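# Unplug the clipped cord from the power strip

## Task

Pull out the plug whose cord is held in the power strip's wire clip. The plug must end up away from the wire clip, and at the end no gripper may still be holding any other loose object.

## Robot and tools

Robot: two arms, left_arm and right_arm, each with a two-finger parallel gripper and a wrist camera. Fixed cameras are cam_high and cam_low; the wrist cameras are cam_left_wrist and cam_right_wrist. All images are 672x504.

Scene frame: origin at table-top height, midway between the nominal arm bases. +x points out over the table, +z up, and left_arm sits on the +y side. Note that arm names do not match image left and right. Calibrated bases: left_arm at (-0.032, +0.227, 0) m, right_arm at (-0.006, -0.341, 0) m, both turned only slightly about z. A camera stand is behind the arms.

Gripper axes: the fingers extend along the gripper's +z and separate along its y. end_effector_position is the point between the pads, roughly 1 cm short of the tips. Reported positions and quaternions (end_effector_position, end_effector_quat_wxyz) are in the scene frame and can be off by a few cm, more at long reach.

The 14-number row, used by both execute_actions and move: one flat list covering both arms. The first 7 numbers are left_arm: dx, dy, dz, rx, ry, rz, opening. The last 7 are right_arm in the same order. Every value lies in [-1, 1]. dx to rz are an offset, not a pose: they are measured from that arm's Hand target as it stood when the action or move began, and along that Hand target's own axes, not the scene axes. Scale: 1.0 equals 0.6 m for dx, dy, dz and 180 degrees for rotations. rx, ry, rz form a single rotation vector. Opening is absolute: +1 fully open (0.094 m), -1 closed. Sending all six pose numbers as 0 re-requests the current Hand target; a 0 in the opening slot means half-open, so always repeat the opening you actually want.

execute_actions(actions, cameras): actions is a list of actions; each action is a table of up to 15 rows, each row one 1/30 s step, and a short table repeats its final row to fill 15 steps. Every row in an action is measured from the same start pose, not from the row before, but each new action starts from the updated Hand target, so repeating an offset keeps moving. Images come back only for an empty actions list or when cameras names them (["all"], a list of names, or []). An unknown camera name voids the call.

move(target, speed, blend, opening_speed, grip_force, blocking, cameras): drives each gripper in a straight line toward the offset given by one 14-number row, or by a list of up to 15 rows; all rows in a list are offsets from the same starting Hand targets. speed is m/s, 0.002 to 2.9, default 0.25; rotation is limited to twice that in rad/s. blend (m) rounds corners between listed targets; 0 stops at each. opening_speed is per second on the -1..+1 scale, at least 0.2; use it to close gently. grip_force is newtons per pad, 10 to 50, and persists; lower values close slowly. blocking=false returns after about 0.5 s while the move continues. Total move time is capped at 10 s. Paths do not avoid obstacles or the other arm, faster moves overshoot and hit harder, and a target set far beyond a contact presses harder. Avoid paths passing near an arm's own base.

wait(seconds 0 to 10, cameras): lets time pass holding the last command. stop(cameras): brakes a running move. zoom_image(camera, region=[x0,y0,x1,y1]): enlarges part of the newest image of cam_high, cam_left_wrist or cam_right_wrist; region at most 504x504 pixels. read_manual(section="licences"): licence texts only. finished_scene(scene): ends the scene, irreversible; call nothing after it in the same reply.

Results: per-arm pose, Hand target (the last commanded pose after clipping, from which the next offsets count), Joint positions (last entry is finger opening in metres), joint velocities (a 'within noise' line may be omitted), joint torques (include the arm's own weight; joints 1 to 3 wrap at ±28 N m), grip_measured (opening on the command scale; reads up to about 2.5 mm wide when empty and narrower than a squeezed part), motor temperatures, and Tool commands. A move adds a 'move:' line such as done, off_target, moving, held or fault, plus limits like paced (pose clipped) or held (steps withheld). done means within 10 mm and 2 degrees; neither done nor off_target tells you about contact.

Control details: each step, commanded orientation is clipped to within 40 degrees of the measured one. Friction and weight can leave a gripper a few cm short; sending the action again, or the remaining distance as an offset, closes the gap. An arm blocked by something keeps pushing until you command it back past its gripper. Grip is strong (about 50 to 64 N per pad); release by commanding an opening well above grip_measured.

Avoid: dropping or knocking things off the table (fails the task), releasing parts while they move, fast impacts or hard pushes on fixed or heavy objects, any contact or squeeze between the two arms or grippers (one gripper closing on the other's fingers counts), strain on a wrist camera cable, and overheating. Holding loads, stretched arms or pushing against unreachable targets heat motors; MOTOR HOT shows at 75 °C, 90 °C folds that arm and disables it, 100 °C drops it. Something may occasionally nudge loose objects. The result must stay true after the robot lets go.

Each tool is called after "Call:" as name(argument=value, ...) on one line, values as JSON.

## Session

Call:
execute_actions(actions=[])

Scene clock: 0.00 s.
left_arm: end_effector_position=(+0.2118, +0.0455, +0.1671) grip_measured=+1.000 end_effector_quat_wxyz=(+0.471, -0.028, +0.794, -0.383) | right_arm: end_effector_position=(+0.2470, -0.1852, +0.2222) grip_measured=+1.000 end_effector_quat_wxyz=(+0.703, -0.016, +0.709, +0.052)
Joint positions: left_arm=[-0.596 0.682 0.235 0.181 0.007 -0.716 0.094] | right_arm=[1.016 0.896 0.246 0.638 0.977 0.062 0.094]
Joint velocities: within noise
Joint torques (N m): no reading
Motor temperatures (°C): left_arm=[24 25 40 24 27 27 24] | right_arm=[24 28 36 27 27 23 24]
Heat: left arm: 40 °C; right arm: 36 °C.
Hand target: left_arm +0.2130, +0.0452, +0.1747; +0.479, -0.027, +0.788, -0.386 | right_arm +0.2471, -0.1852, +0.2265; +0.705, -0.012, +0.707, +0.056
Tool commands: left_gripper/opening=+1.0 right_gripper/opening=+1.0
camera_calibration:
cam_left_wrist: T_world_to_cam=[[-0.326634, -0.727016, 0.603952, 0.00308748], [-0.870151, -0.0181516, -0.492451, 0.316107], [0.368982, -0.686381, -0.626684, 0.166075], [0, 0, 0, 1]] pos_world=[0.21479, 0.121973, 0.257879]
cam_right_wrist: T_world_to_cam=[[0.0792048, -0.994132, -0.0736764, -0.191752], [-0.496916, 0.0246972, -0.867447, 0.373664], [0.864177, 0.105317, -0.492044, 0.0180128], [0, 0, 0, 1]] pos_world=[0.185301, -0.201752, 0.31887]

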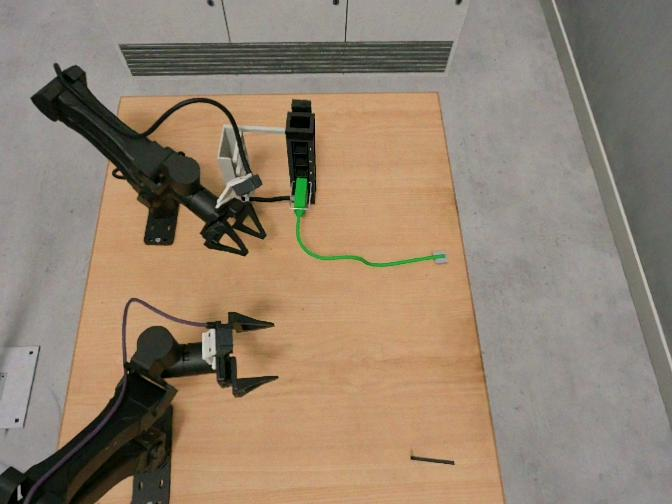

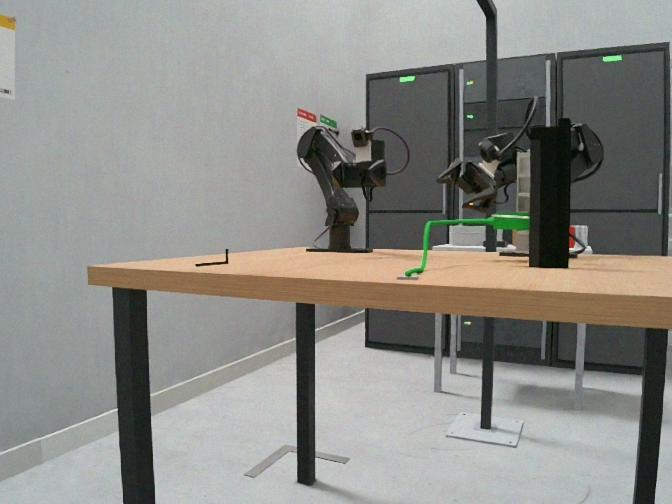

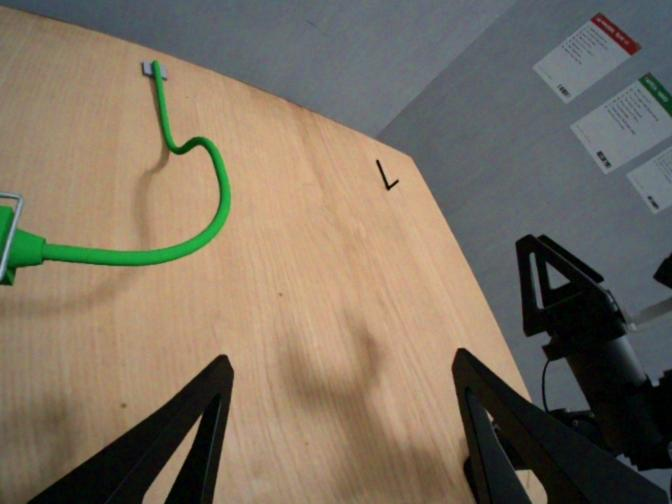

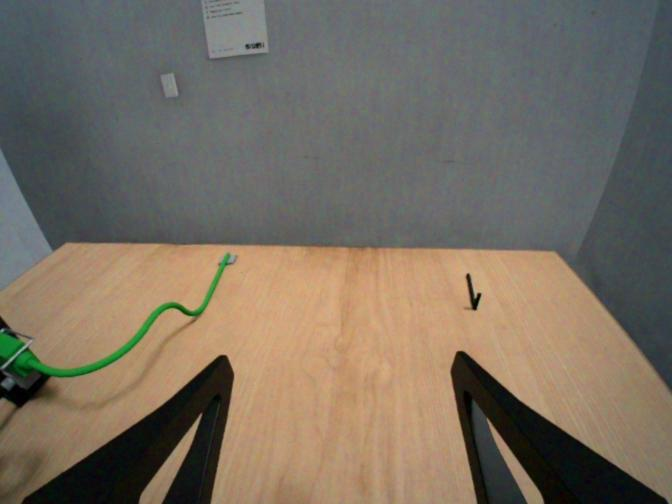

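Call:
zoom_image(camera="cam_high", region=[260, 90, 350, 230])

Call:
zoom_image(camera="cam_low", region=[460, 100, 620, 290])

Call:
zoom_image(camera="cam_left_wrist", region=[0, 150, 240, 350])

Call:
zoom_image(camera="cam_high", region=[200, 90, 340, 270])

Call:
zoom_image(camera="cam_right_wrist", region=[0, 240, 260, 460])

Scaled by 3.600 from the camera's 672x504 image, which has a finer 960x720 frame.

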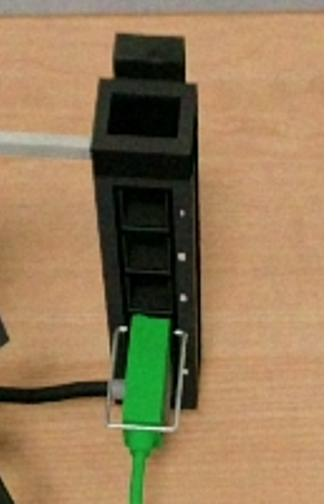

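Scaled by 2.653 from the camera's 672x504 image, which has a finer 960x720 frame.

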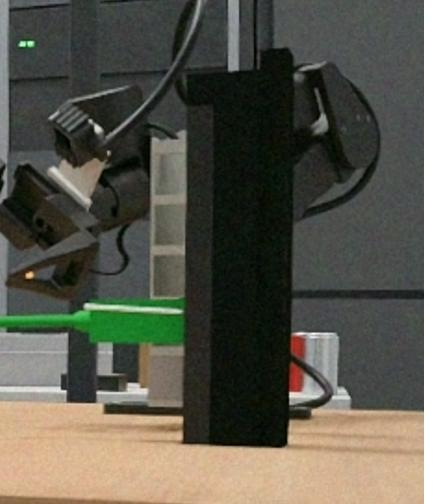

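Scaled by 2.100 from the camera's 672x504 image, which has a finer 960x720 frame.

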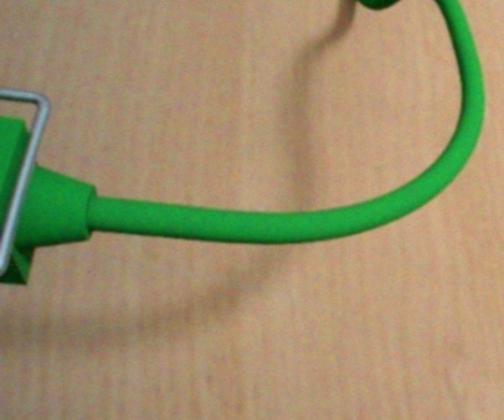

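Scaled by 2.800 from the camera's 672x504 image, which has a finer 960x720 frame.

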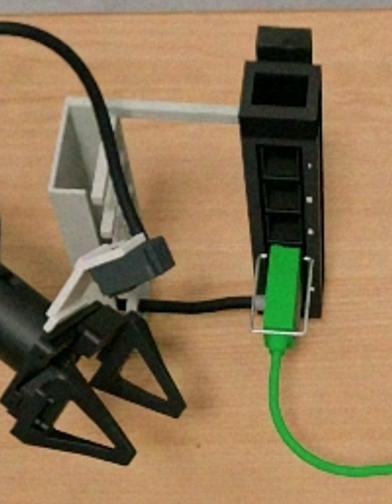

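Scaled by 1.938 from the camera's 672x504 image, which has a finer 960x720 frame.

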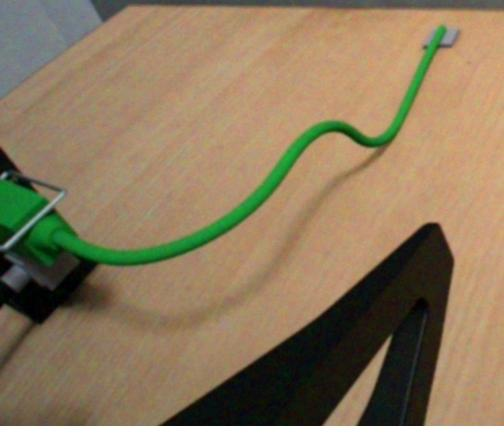

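Call:
zoom_image(camera="cam_high", region=[280, 165, 325, 220])

Call:
zoom_image(camera="cam_high", region=[280, 95, 325, 150])

Call:
zoom_image(camera="cam_low", region=[480, 195, 580, 280])

Call:
zoom_image(camera="cam_right_wrist", region=[0, 300, 80, 420])

Scaled by 9.164 from the camera's 672x504 image, which has a finer 960x720 frame.

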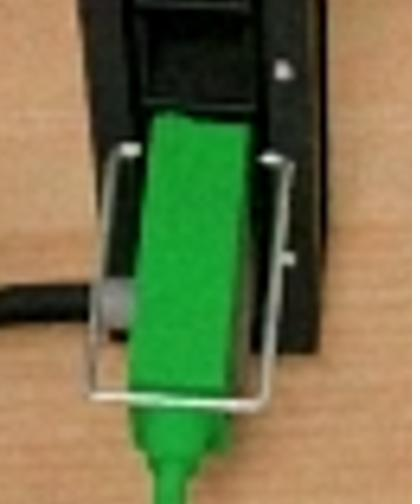

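Scaled by 9.164 from the camera's 672x504 image, which has a finer 960x720 frame.

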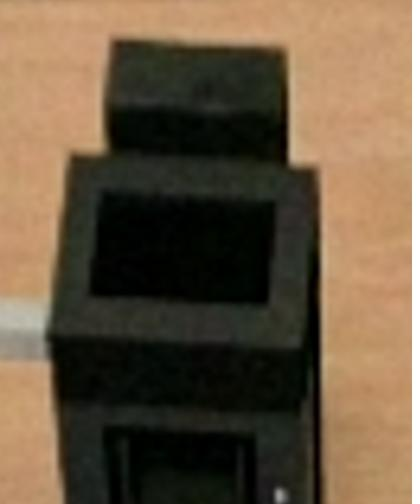

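Scaled by 5.040 from the camera's 672x504 image, which has a finer 960x720 frame.

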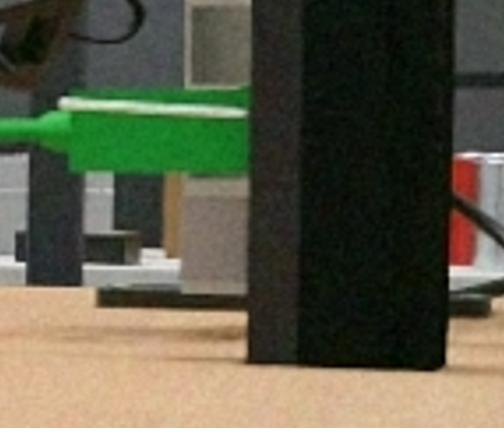

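Scaled by 4.200 from the camera's 672x504 image, which has a finer 960x720 frame.

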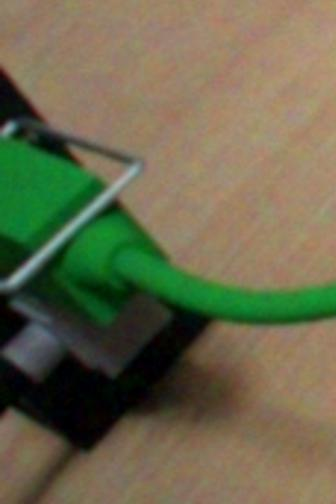

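Call:
move(target=[[-0.4393,0.0388,-0.4575,-0.2447,-0.2114,-0.0811,1, 0.0658,0.3447,-0.0453,-0.2608,0.0972,-0.0579,-0.97],[-0.4393,0.0388,-0.4575,-0.2447,-0.2114,-0.0811,1, 0.2193,0.5312,0.0265,-0.2608,0.0972,-0.0579,-0.97]], speed=0.3, blend=[0.04, 0], cameras=["all"])

Scene clock: 131.77 s.
left_arm: end_effector_position=(+0.1515, +0.3322, +0.4117) grip_measured=+1.000 end_effector_quat_wxyz=(+0.600, -0.427, +0.669, -0.099) | right_arm: end_effector_position=(+0.2288, +0.1321, +0.1067) grip_measured=-0.965 end_effector_quat_wxyz=(+0.522, -0.368, +0.724, +0.260)
Joint positions: left_arm=[1.028 0.685 1.324 -0.95 0.557 -0.565 0.094] | right_arm=[1.132 1.94 0.922 0.682 0.244 0.076 0.002]
Joint torques (N m): left_arm=[0.55 3.17 6.89 1.55 0.24 0.16] | right_arm=[0.34 -7.77 8.54 2.16 0.16 0.01]
Motor temperatures (°C): left_arm=[24 25 48 38 27 27 24] | right_arm=[24 28 41 36 27 23 24]
Heat: left arm: 48 °C; right arm: 41 °C.
Hand target: left_arm +0.1501, +0.3298, +0.4206; +0.608, -0.417, +0.669, -0.094 | right_arm +0.2315, +0.1411, +0.1148; +0.531, -0.361, +0.719, +0.267
Off the commanded pose: left_arm 0.009 m, 2 deg | right_arm 0.012 m, 2 deg.
move: off_target (right_arm)
camera_calibration:
cam_left_wrist: T_world_to_cam=[[0.465985, -0.635341, 0.615792, -0.111214], [-0.408035, -0.771857, -0.48759, 0.567615], [0.785089, -0.0240554, -0.618915, 0.252103], [0, 0, 0, 1]] pos_world=[0.0855074, 0.373523, 0.501279]
cam_right_wrist: T_world_to_cam=[[0.790803, -0.61202, -0.00782649, -0.10365], [-0.457553, -0.582624, -0.67171, 0.306876], [0.40654, 0.534772, -0.740773, 0.0181183], [0, 0, 0, 1]] pos_world=[0.215013, 0.105668, 0.218742]

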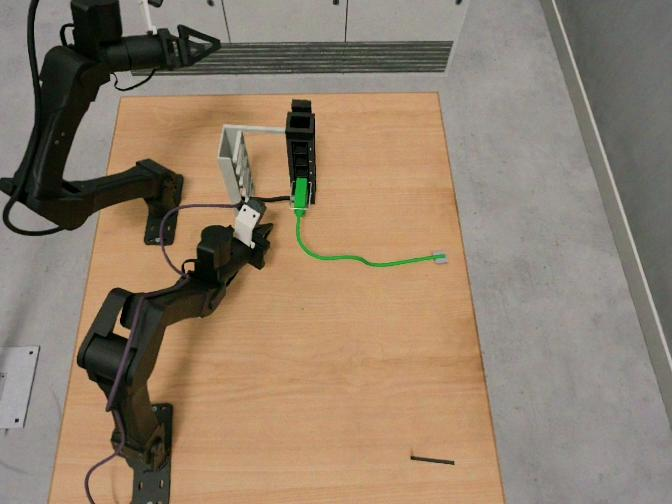

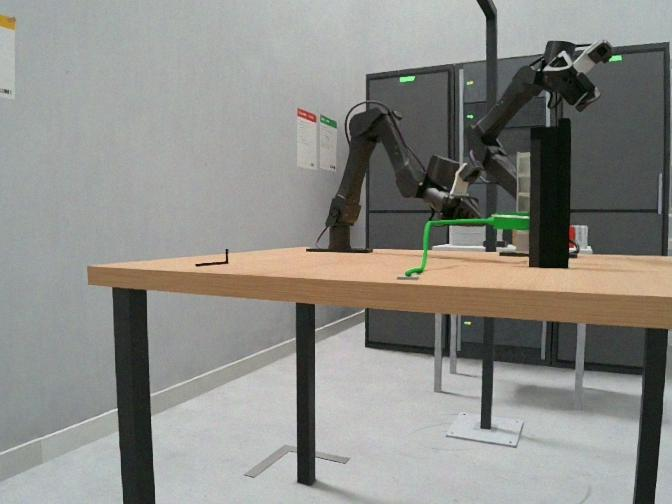

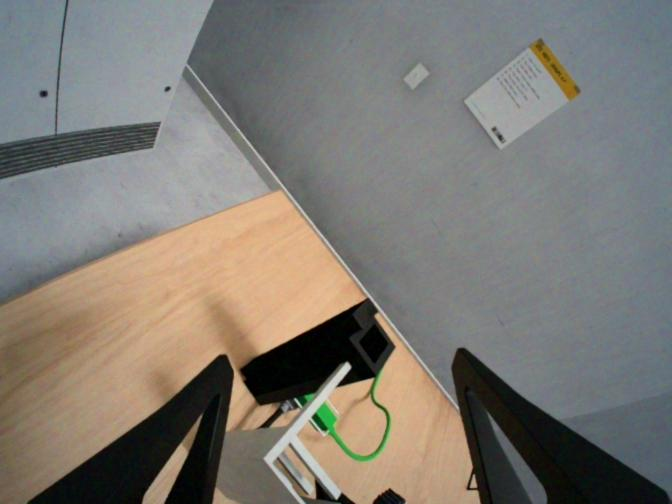

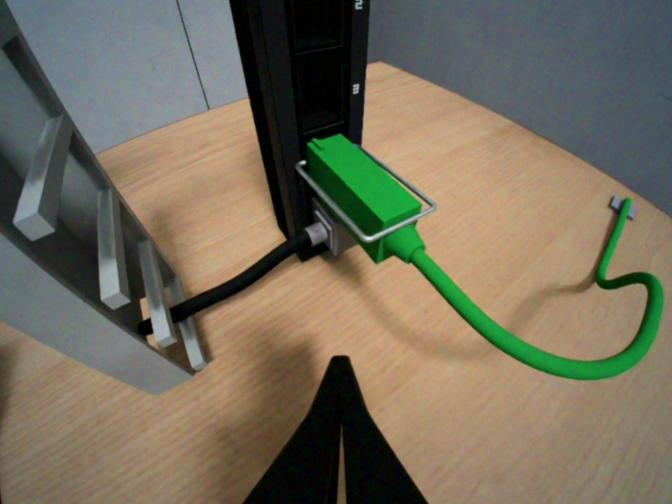

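Call:
zoom_image(camera="cam_right_wrist", region=[270, 110, 460, 300])

Call:
zoom_image(camera="cam_low", region=[420, 150, 580, 280])

Call:
zoom_image(camera="cam_high", region=[190, 110, 340, 280])

Call:
zoom_image(camera="cam_right_wrist", region=[290, 330, 390, 430])

Scaled by 2.653 from the camera's 672x504 image, which has a finer 960x720 frame.

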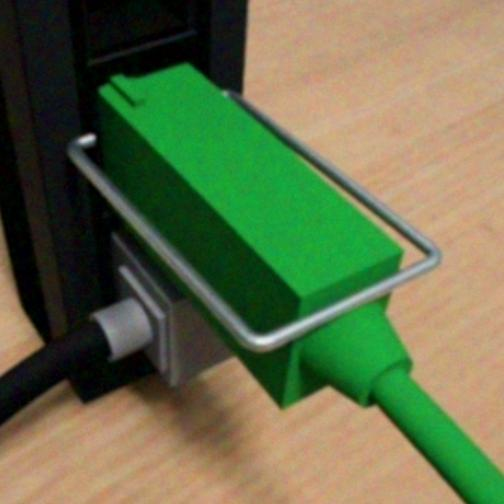

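Scaled by 3.150 from the camera's 672x504 image, which has a finer 960x720 frame.

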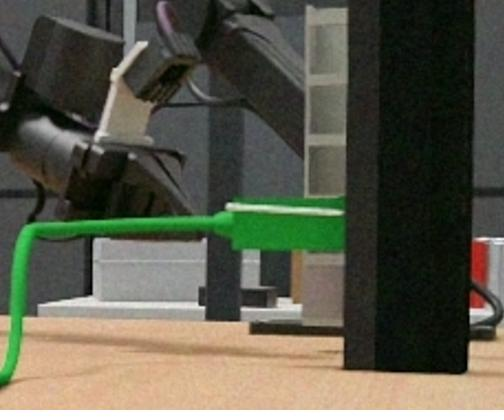

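Scaled by 2.965 from the camera's 672x504 image, which has a finer 960x720 frame.

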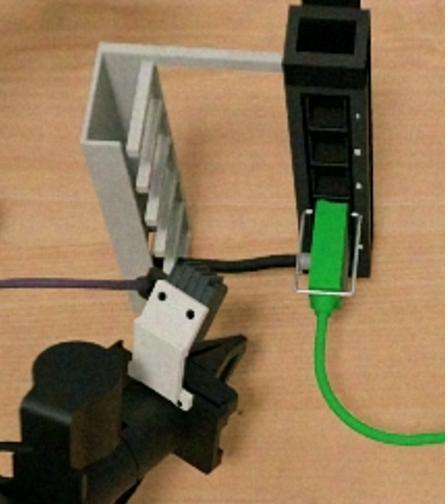

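Scaled by 5.040 from the camera's 672x504 image, which has a finer 960x720 frame.

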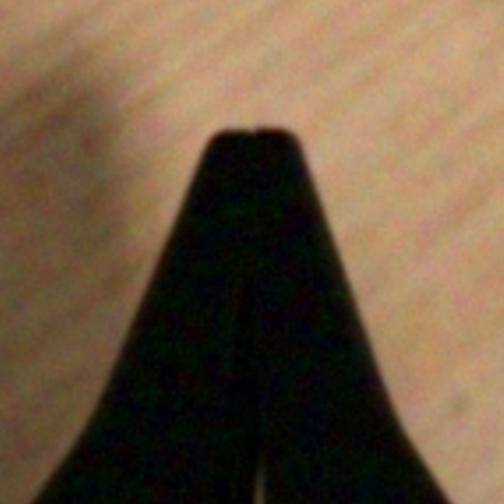

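Call:
zoom_image(camera="cam_low", region=[450, 190, 540, 250])

Scaled by 5.600 from the camera's 672x504 image, which has a finer 960x720 frame.

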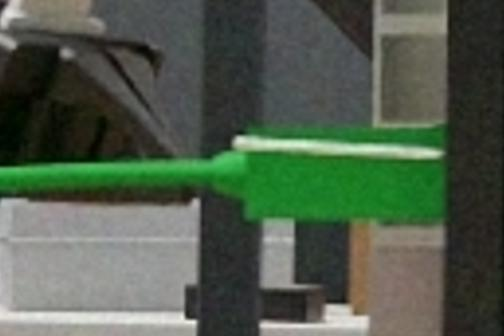

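Call:
move(target=[0,0,0,0,0,0,1, 0.0108,-0.0063,0.0688,0,0,0,-0.97], speed=0.15, cameras=["cam_right_wrist", "cam_low", "cam_high"])

Call:
zoom_image(camera="cam_right_wrist", region=[240, 150, 470, 390])

Call:
zoom_image(camera="cam_low", region=[450, 190, 540, 250])

Call:
zoom_image(camera="cam_high", region=[230, 160, 330, 270])

Scene clock: 254.77 s.
left_arm: end_effector_position=(+0.1515, +0.3321, +0.4116) grip_measured=+1.000 end_effector_quat_wxyz=(+0.600, -0.427, +0.669, -0.099) | right_arm: end_effector_position=(+0.2523, +0.1608, +0.0901) grip_measured=-0.965 end_effector_quat_wxyz=(+0.524, -0.362, +0.726, +0.260)
Joint positions: left_arm=[1.028 0.685 1.324 -0.95 0.558 -0.564 0.094] | right_arm=[1.108 2.092 1.071 0.691 0.23 0.076 0.002]
Joint torques (N m): left_arm=[0.35 3.15 6.91 1.62 0.21 0.16] | right_arm=[-0.38 -8.94 8.58 2.1 -0.02 -0.11]
Motor temperatures (°C): left_arm=[24 25 47 35 27 27 24] | right_arm=[24 36 42 44 26 23 24]
Heat: left arm: 47 °C; right arm: 44 °C.
Hand target: left_arm +0.1501, +0.3298, +0.4205; +0.608, -0.417, +0.669, -0.094 | right_arm +0.2570, +0.1689, +0.0963; +0.531, -0.361, +0.719, +0.267
Off the commanded pose: left_arm 0.009 m, 2 deg | right_arm 0.011 m, 1 deg.
move: off_target (right_arm)
camera_calibration:
cam_right_wrist: T_world_to_cam=[[0.783749, -0.620926, -0.0137194, -0.101112], [-0.465335, -0.572441, -0.675111, 0.323886], [0.411341, 0.535502, -0.737588, -0.0207871], [0, 0, 0, 1]] pos_world=[0.238512, 0.133754, 0.201939]
Images, in order (width x height): cam_high 672x504, cam_low 672x504, cam_right_wrist 672x504.

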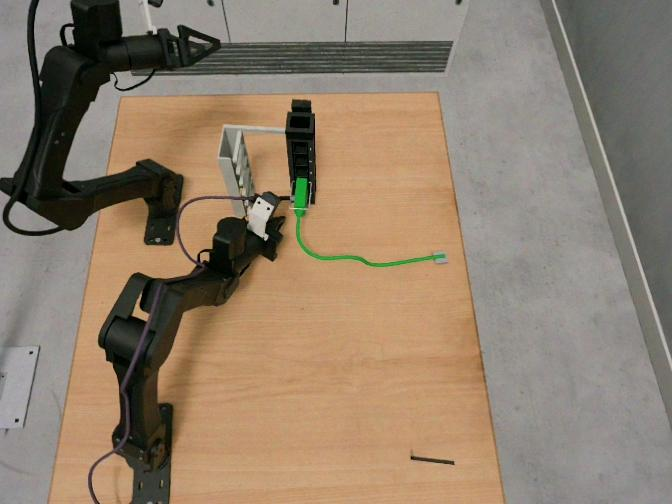

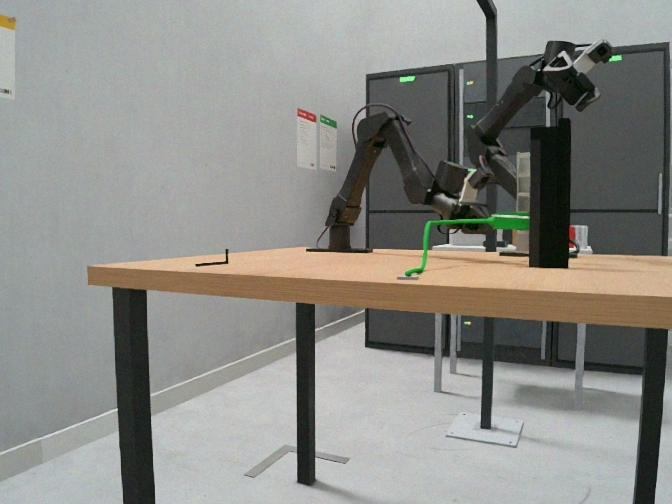

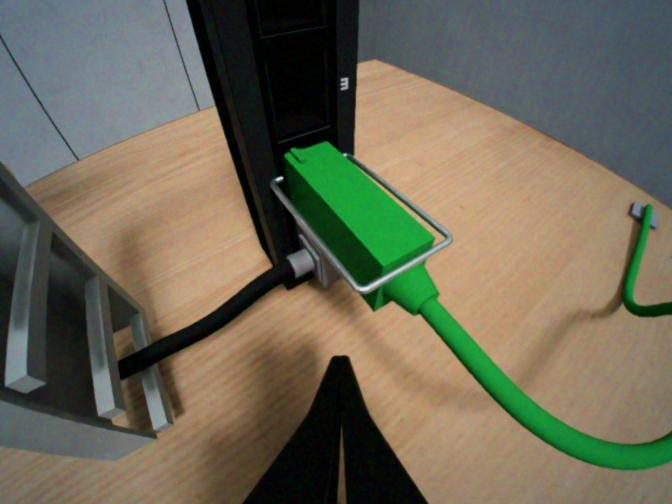

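Scaled by 2.100 from the camera's 672x504 image, which has a finer 960x720 frame.

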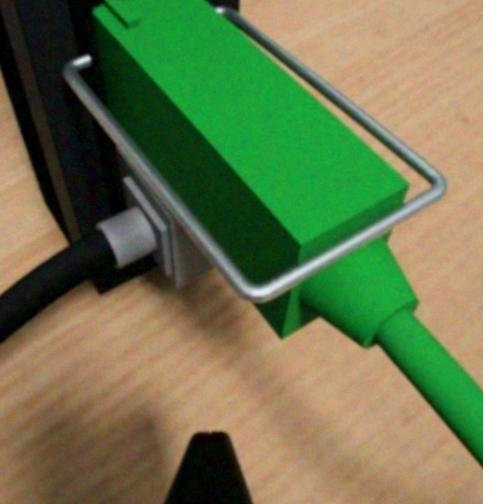

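Scaled by 5.600 from the camera's 672x504 image, which has a finer 960x720 frame.

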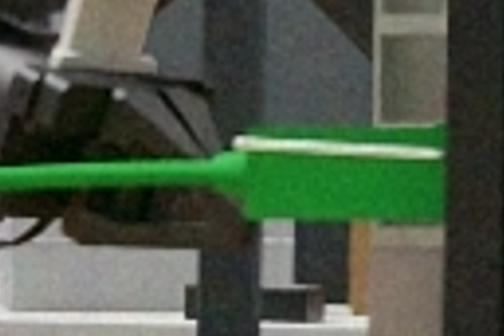

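Scaled by 4.582 from the camera's 672x504 image, which has a finer 960x720 frame.

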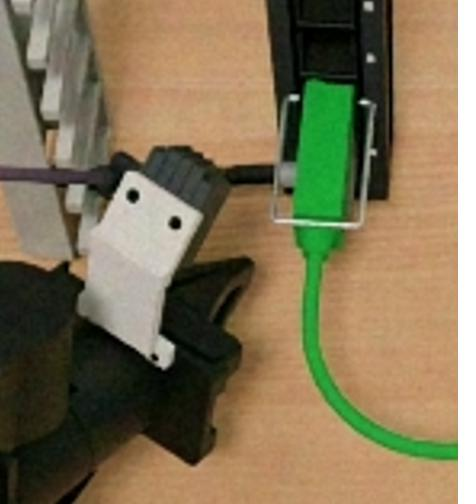

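Call:
move(target=[0,0,0,0,0,0,1, -0.0135,-0.005,0.045,0,0,0,-0.97], speed=0.1, cameras=["cam_right_wrist", "cam_low", "cam_high"])

Call:
zoom_image(camera="cam_right_wrist", region=[240, 200, 480, 440])

Call:
zoom_image(camera="cam_low", region=[450, 190, 540, 250])

Call:
zoom_image(camera="cam_high", region=[240, 165, 330, 255])

Scene clock: 278.63 s.
left_arm: end_effector_position=(+0.1515, +0.3321, +0.4116) grip_measured=+1.000 end_effector_quat_wxyz=(+0.600, -0.427, +0.669, -0.099) | right_arm: end_effector_position=(+0.2715, +0.1833, +0.0948) grip_measured=-0.965 end_effector_quat_wxyz=(+0.529, -0.359, +0.722, +0.265)
Joint positions: left_arm=[1.028 0.685 1.324 -0.95 0.558 -0.564 0.094] | right_arm=[1.087 2.166 1.205 0.649 0.21 0.07 0.002]
Joint torques (N m): left_arm=[0.42 3.25 6.93 1.59 0.2 0.18] | right_arm=[-0.47 -9.48 8.92 2.02 -0.01 -0.09]
Heat: left arm: 48 °C; right arm: 42 °C.
Hand target: left_arm +0.1501, +0.3298, +0.4205; +0.608, -0.417, +0.669, -0.094 | right_arm +0.2764, +0.1897, +0.0963; +0.531, -0.361, +0.719, +0.267
Off the commanded pose: left_arm 0.009 m, 2 deg | right_arm 0.008 m, 1 deg.
move: done
camera_calibration:
cam_right_wrist: T_world_to_cam=[[0.784125, -0.620319, -0.018777, -0.101837], [-0.460915, -0.561834, -0.68695, 0.346883], [0.415578, 0.547309, -0.726463, -0.0415982], [0, 0, 0, 1]] pos_world=[0.257024, 0.154486, 0.206159]
Images, in order (width x height): cam_high 672x504, cam_low 672x504, cam_right_wrist 672x504.

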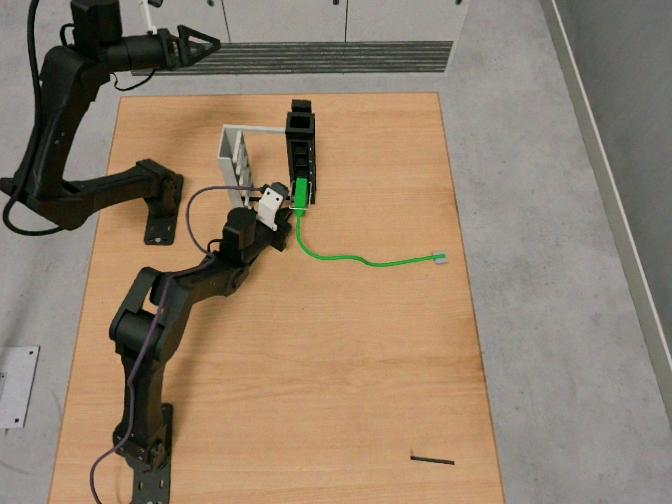

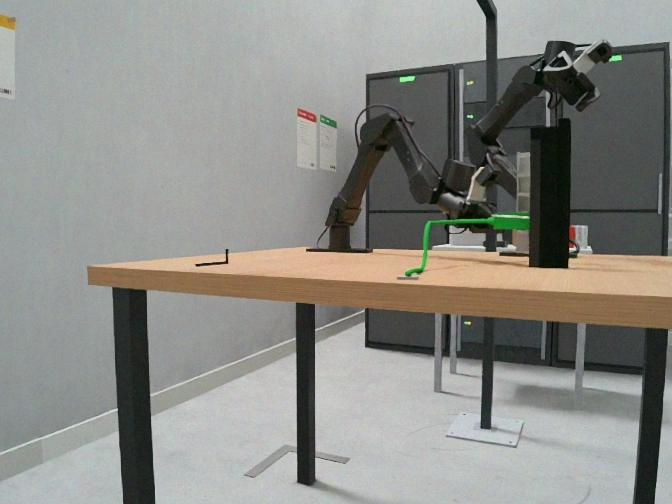

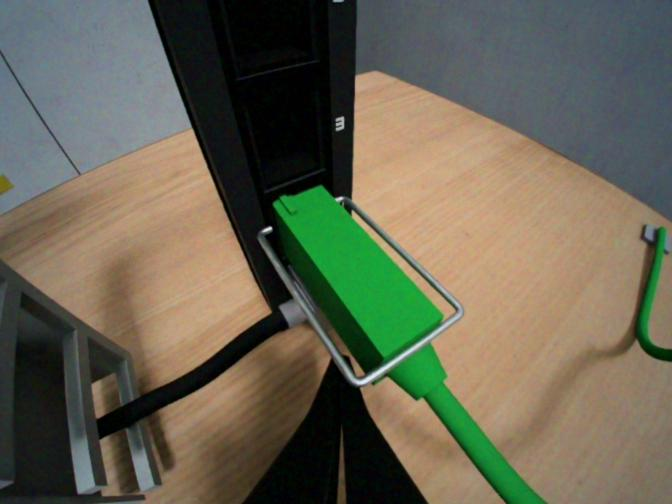

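Scaled by 2.100 from the camera's 672x504 image, which has a finer 960x720 frame.

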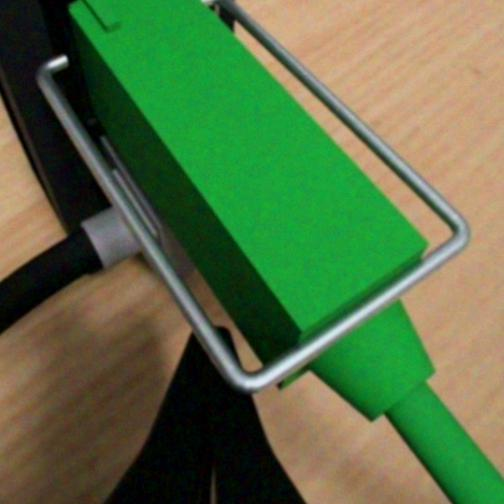

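Scaled by 5.600 from the camera's 672x504 image, which has a finer 960x720 frame.

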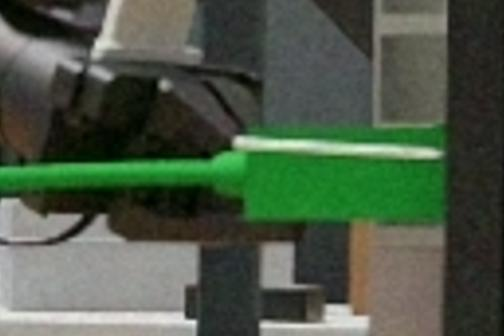

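Scaled by 5.600 from the camera's 672x504 image, which has a finer 960x720 frame.

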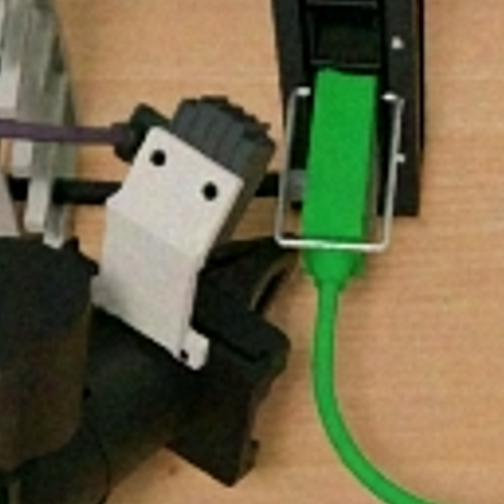

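Call:
move(target=[[0,0,0,0,0,0,1, -0.0645,0.0097,-0.0043,0,-0.015,0,-0.97],[0,0,0,0,0,0,1, -0.1442,0.0157,0.0117,0,-0.0444,0,-0.97]], speed=0.07, blend=[0.01, 0], cameras=["cam_right_wrist", "cam_low", "cam_high"])

Call:
zoom_image(camera="cam_right_wrist", region=[240, 230, 470, 450])

Call:
zoom_image(camera="cam_low", region=[450, 170, 560, 250])

Call:
zoom_image(camera="cam_high", region=[240, 150, 330, 240])

Scene clock: 345.67 s.
left_arm: end_effector_position=(+0.1515, +0.3321, +0.4116) grip_measured=+1.000 end_effector_quat_wxyz=(+0.600, -0.427, +0.669, -0.099) | right_arm: end_effector_position=(+0.2770, +0.1888, +0.0958) grip_measured=-0.965 end_effector_quat_wxyz=(+0.512, -0.375, +0.736, +0.236)
Joint positions: left_arm=[1.028 0.685 1.324 -0.95 0.558 -0.564 0.094] | right_arm=[1.087 2.166 1.293 0.49 0.225 0.05 0.002]
Joint torques (N m): left_arm=[0.44 3.17 6.82 1.6 0.24 0.16] | right_arm=[0.25 -14.83 12.71 3.09 0 -0.17]
Motor temperatures (°C): left_arm=[24 25 48 35 27 27 24] | right_arm=[24 41 43 42 26 23 24]
Heat: left arm: 48 °C; right arm: 43 °C.
Hand target: left_arm +0.1501, +0.3298, +0.4205; +0.608, -0.417, +0.669, -0.094 | right_arm +0.2880, +0.2211, +0.1770; +0.580, -0.341, +0.680, +0.291
Off the commanded pose: left_arm 0.009 m, 2 deg | right_arm 0.088 m, 13 deg.
move: off_target (right_arm)
camera_calibration:
cam_right_wrist: T_world_to_cam=[[0.77939, -0.626123, 0.0228362, -0.10425], [-0.47173, -0.61041, -0.636294, 0.360485], [0.412338, 0.485149, -0.771109, -0.0293549], [0, 0, 0, 1]] pos_world=[0.263407, 0.169012, 0.209119]
Images, in order (width x height): cam_high 672x504, cam_low 672x504, cam_right_wrist 672x504.

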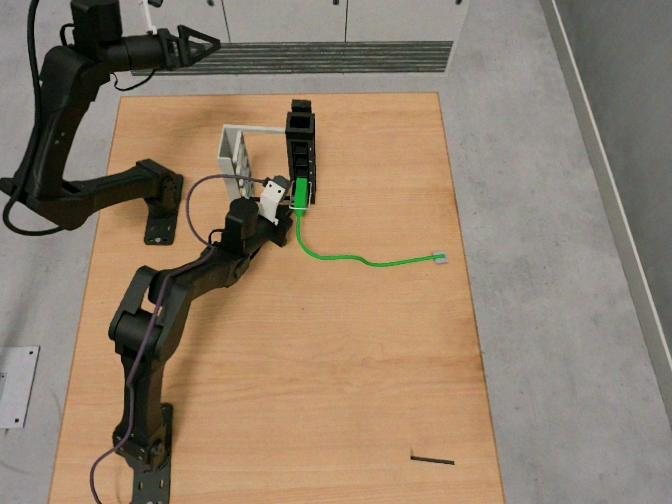

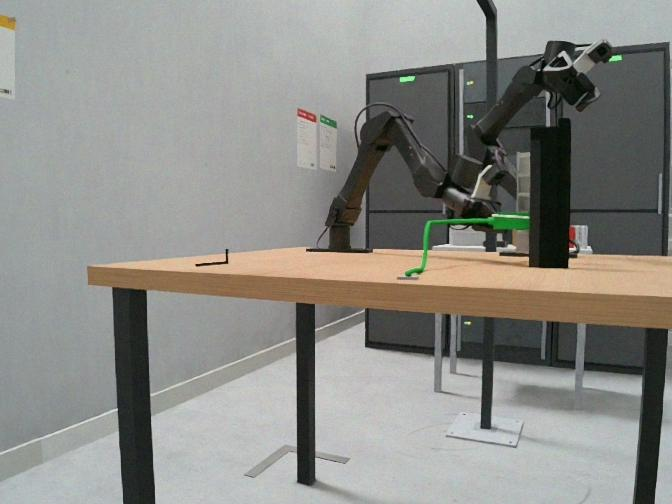

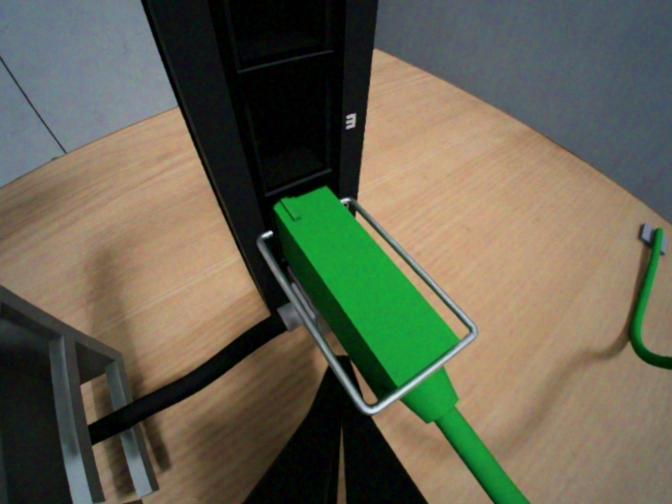

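Scaled by 2.191 from the camera's 672x504 image, which has a finer 960x720 frame.

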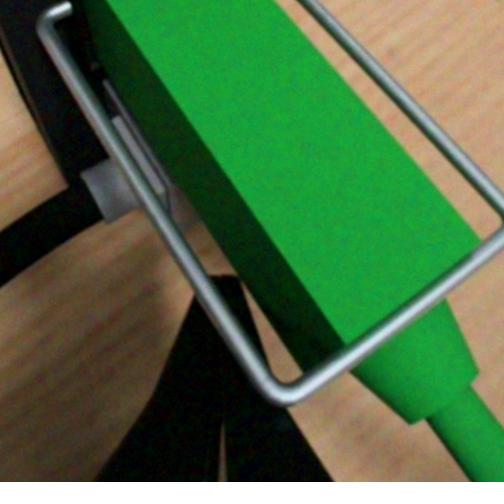

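Scaled by 4.582 from the camera's 672x504 image, which has a finer 960x720 frame.

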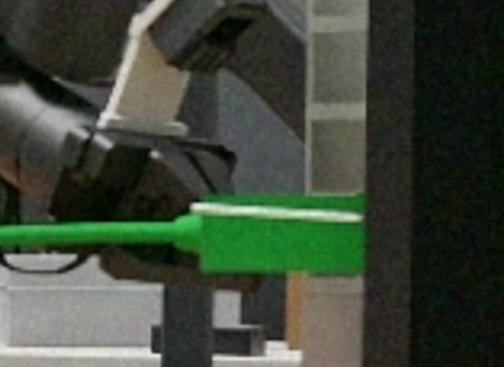

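Scaled by 5.600 from the camera's 672x504 image, which has a finer 960x720 frame.

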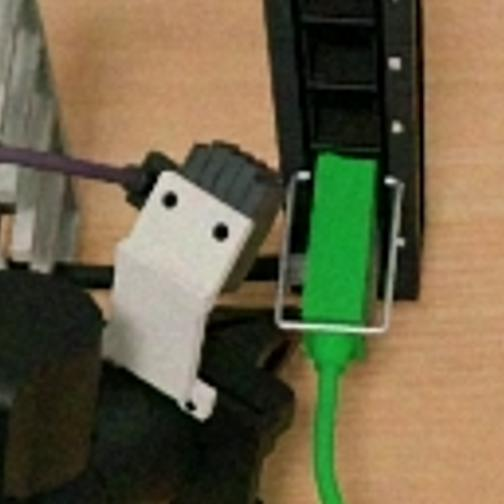

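Call:
move(target=[0,0,0,0,0,0,1, 0.1418,-0.0177,-0.0423,0,0.0444,0,-0.97], speed=0.1, cameras=["cam_right_wrist", "cam_low"])

Call:
zoom_image(camera="cam_right_wrist", region=[240, 230, 470, 450])

Call:
zoom_image(camera="cam_low", region=[450, 170, 560, 250])

Scene clock: 373.10 s.
left_arm: end_effector_position=(+0.1515, +0.3321, +0.4116) grip_measured=+1.000 end_effector_quat_wxyz=(+0.600, -0.427, +0.669, -0.099) | right_arm: end_effector_position=(+0.2735, +0.1874, +0.1021) grip_measured=-0.965 end_effector_quat_wxyz=(+0.536, -0.363, +0.716, +0.262)
Joint positions: left_arm=[1.028 0.685 1.324 -0.95 0.558 -0.564 0.094] | right_arm=[1.087 2.166 1.227 0.64 0.21 0.05 0.002]
Joint torques (N m): left_arm=[0.53 3 7.1 1.59 0.21 0.24] | right_arm=[-0.42 -11.08 4.7 2.18 -0.03 0.11]
Motor temperatures (°C): left_arm=[24 25 48 36 27 27 24] | right_arm=[24 50 47 48 26 23 24]
Heat: left arm: 48 °C; right arm: 50 °C.
Hand target: left_arm +0.1501, +0.3298, +0.4205; +0.608, -0.417, +0.669, -0.094 | right_arm +0.2736, +0.1839, +0.0970; +0.531, -0.361, +0.719, +0.267
Off the commanded pose: left_arm 0.009 m, 2 deg | right_arm 0.006 m, 1 deg.
move: done
camera_calibration:
cam_right_wrist: T_world_to_cam=[[0.78759, -0.616194, -0.00242112, -0.104182], [-0.443495, -0.564118, -0.696479, 0.351632], [0.427801, 0.549614, -0.717573, -0.0440928], [0, 0, 0, 1]] pos_world=[0.256863, 0.158399, 0.213012]
Images, in order (width x height): cam_low 672x504, cam_right_wrist 672x504.

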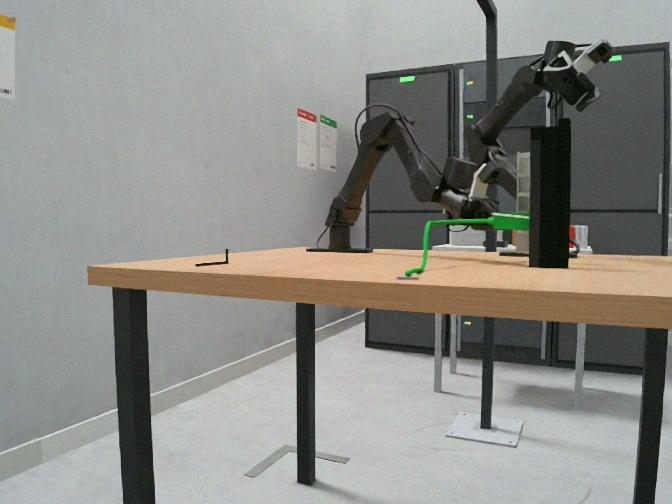

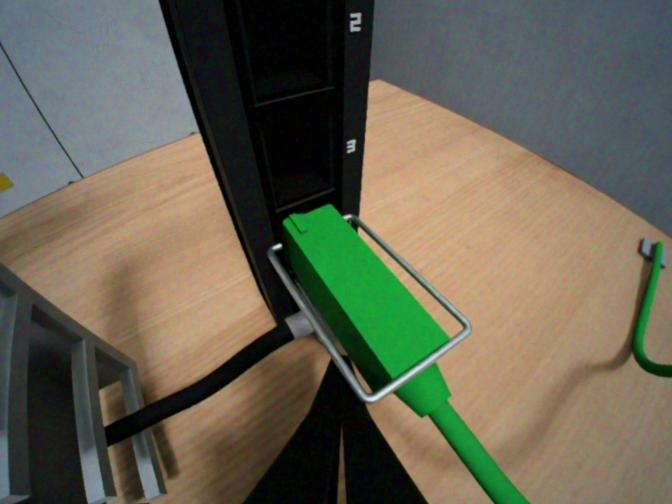

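Scaled by 2.191 from the camera's 672x504 image, which has a finer 960x720 frame.

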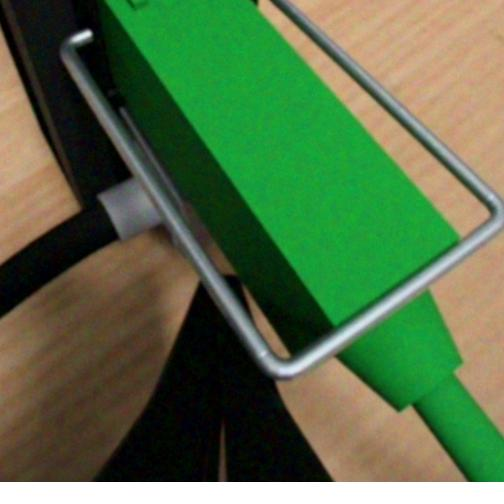

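Scaled by 4.582 from the camera's 672x504 image, which has a finer 960x720 frame.

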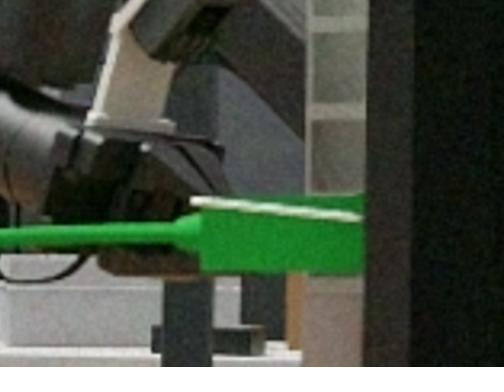

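Call:
move(target=[0,0,0,0,0,0,1, -0.0975,0.0092,-0.0173,0,-0.022,0,-0.97], speed=0.07, cameras=["cam_right_wrist", "cam_low"])

Call:
zoom_image(camera="cam_right_wrist", region=[240, 230, 470, 450])

Call:
zoom_image(camera="cam_low", region=[450, 150, 560, 250])

Scene clock: 387.70 s.
left_arm: end_effector_position=(+0.1515, +0.3321, +0.4116) grip_measured=+1.000 end_effector_quat_wxyz=(+0.600, -0.427, +0.669, -0.099) | right_arm: end_effector_position=(+0.2703, +0.1838, +0.1119) grip_measured=-0.965 end_effector_quat_wxyz=(+0.528, -0.369, +0.720, +0.257)
Joint positions: left_arm=[1.028 0.685 1.324 -0.95 0.558 -0.564 0.094] | right_arm=[1.089 2.121 1.227 0.572 0.21 0.05 0.002]
Joint torques (N m): left_arm=[0.54 3.03 7.15 1.53 0.25 0.17] | right_arm=[0.23 -14.63 9.5 2.08 0.11 -0.01]
Heat: left arm: 48 °C; right arm: 49 °C.
Hand target: left_arm +0.1501, +0.3298, +0.4205; +0.608, -0.417, +0.669, -0.094 | right_arm +0.2734, +0.1930, +0.1559; +0.556, -0.351, +0.700, +0.279
Off the commanded pose: left_arm 0.009 m, 2 deg | right_arm 0.045 m, 5 deg.
move: off_target (right_arm)
camera_calibration:
cam_right_wrist: T_world_to_cam=[[0.789232, -0.614088, 0.00298126, -0.105283], [-0.448624, -0.579877, -0.680058, 0.357514], [0.419344, 0.535386, -0.733152, -0.0270924], [0, 0, 0, 1]] pos_world=[0.254843, 0.157166, 0.223582]
Images, in order (width x height): cam_low 672x504, cam_right_wrist 672x504.

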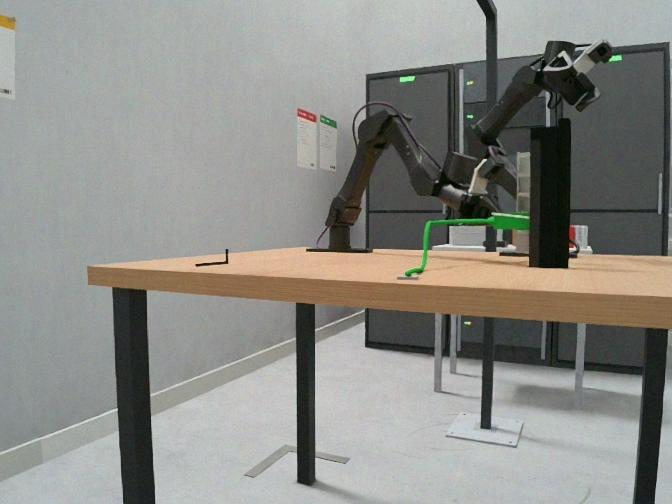

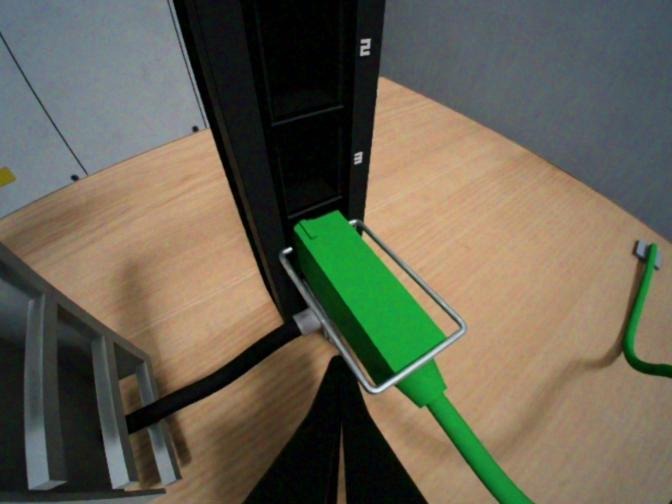

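Scaled by 2.191 from the camera's 672x504 image, which has a finer 960x720 frame.

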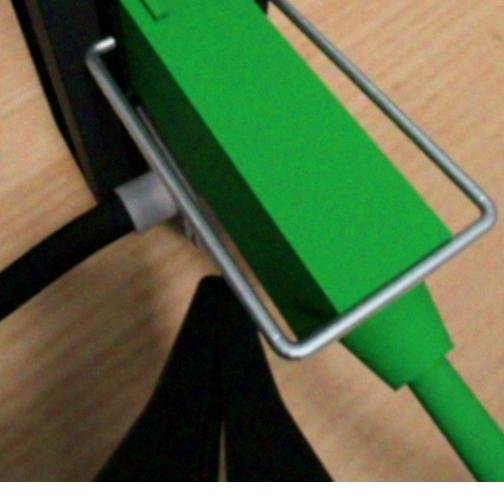

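Scaled by 4.582 from the camera's 672x504 image, which has a finer 960x720 frame.

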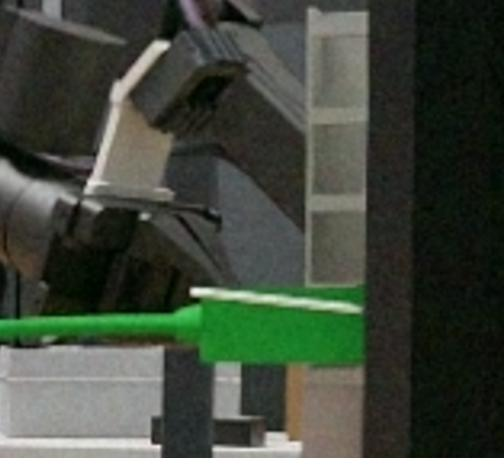

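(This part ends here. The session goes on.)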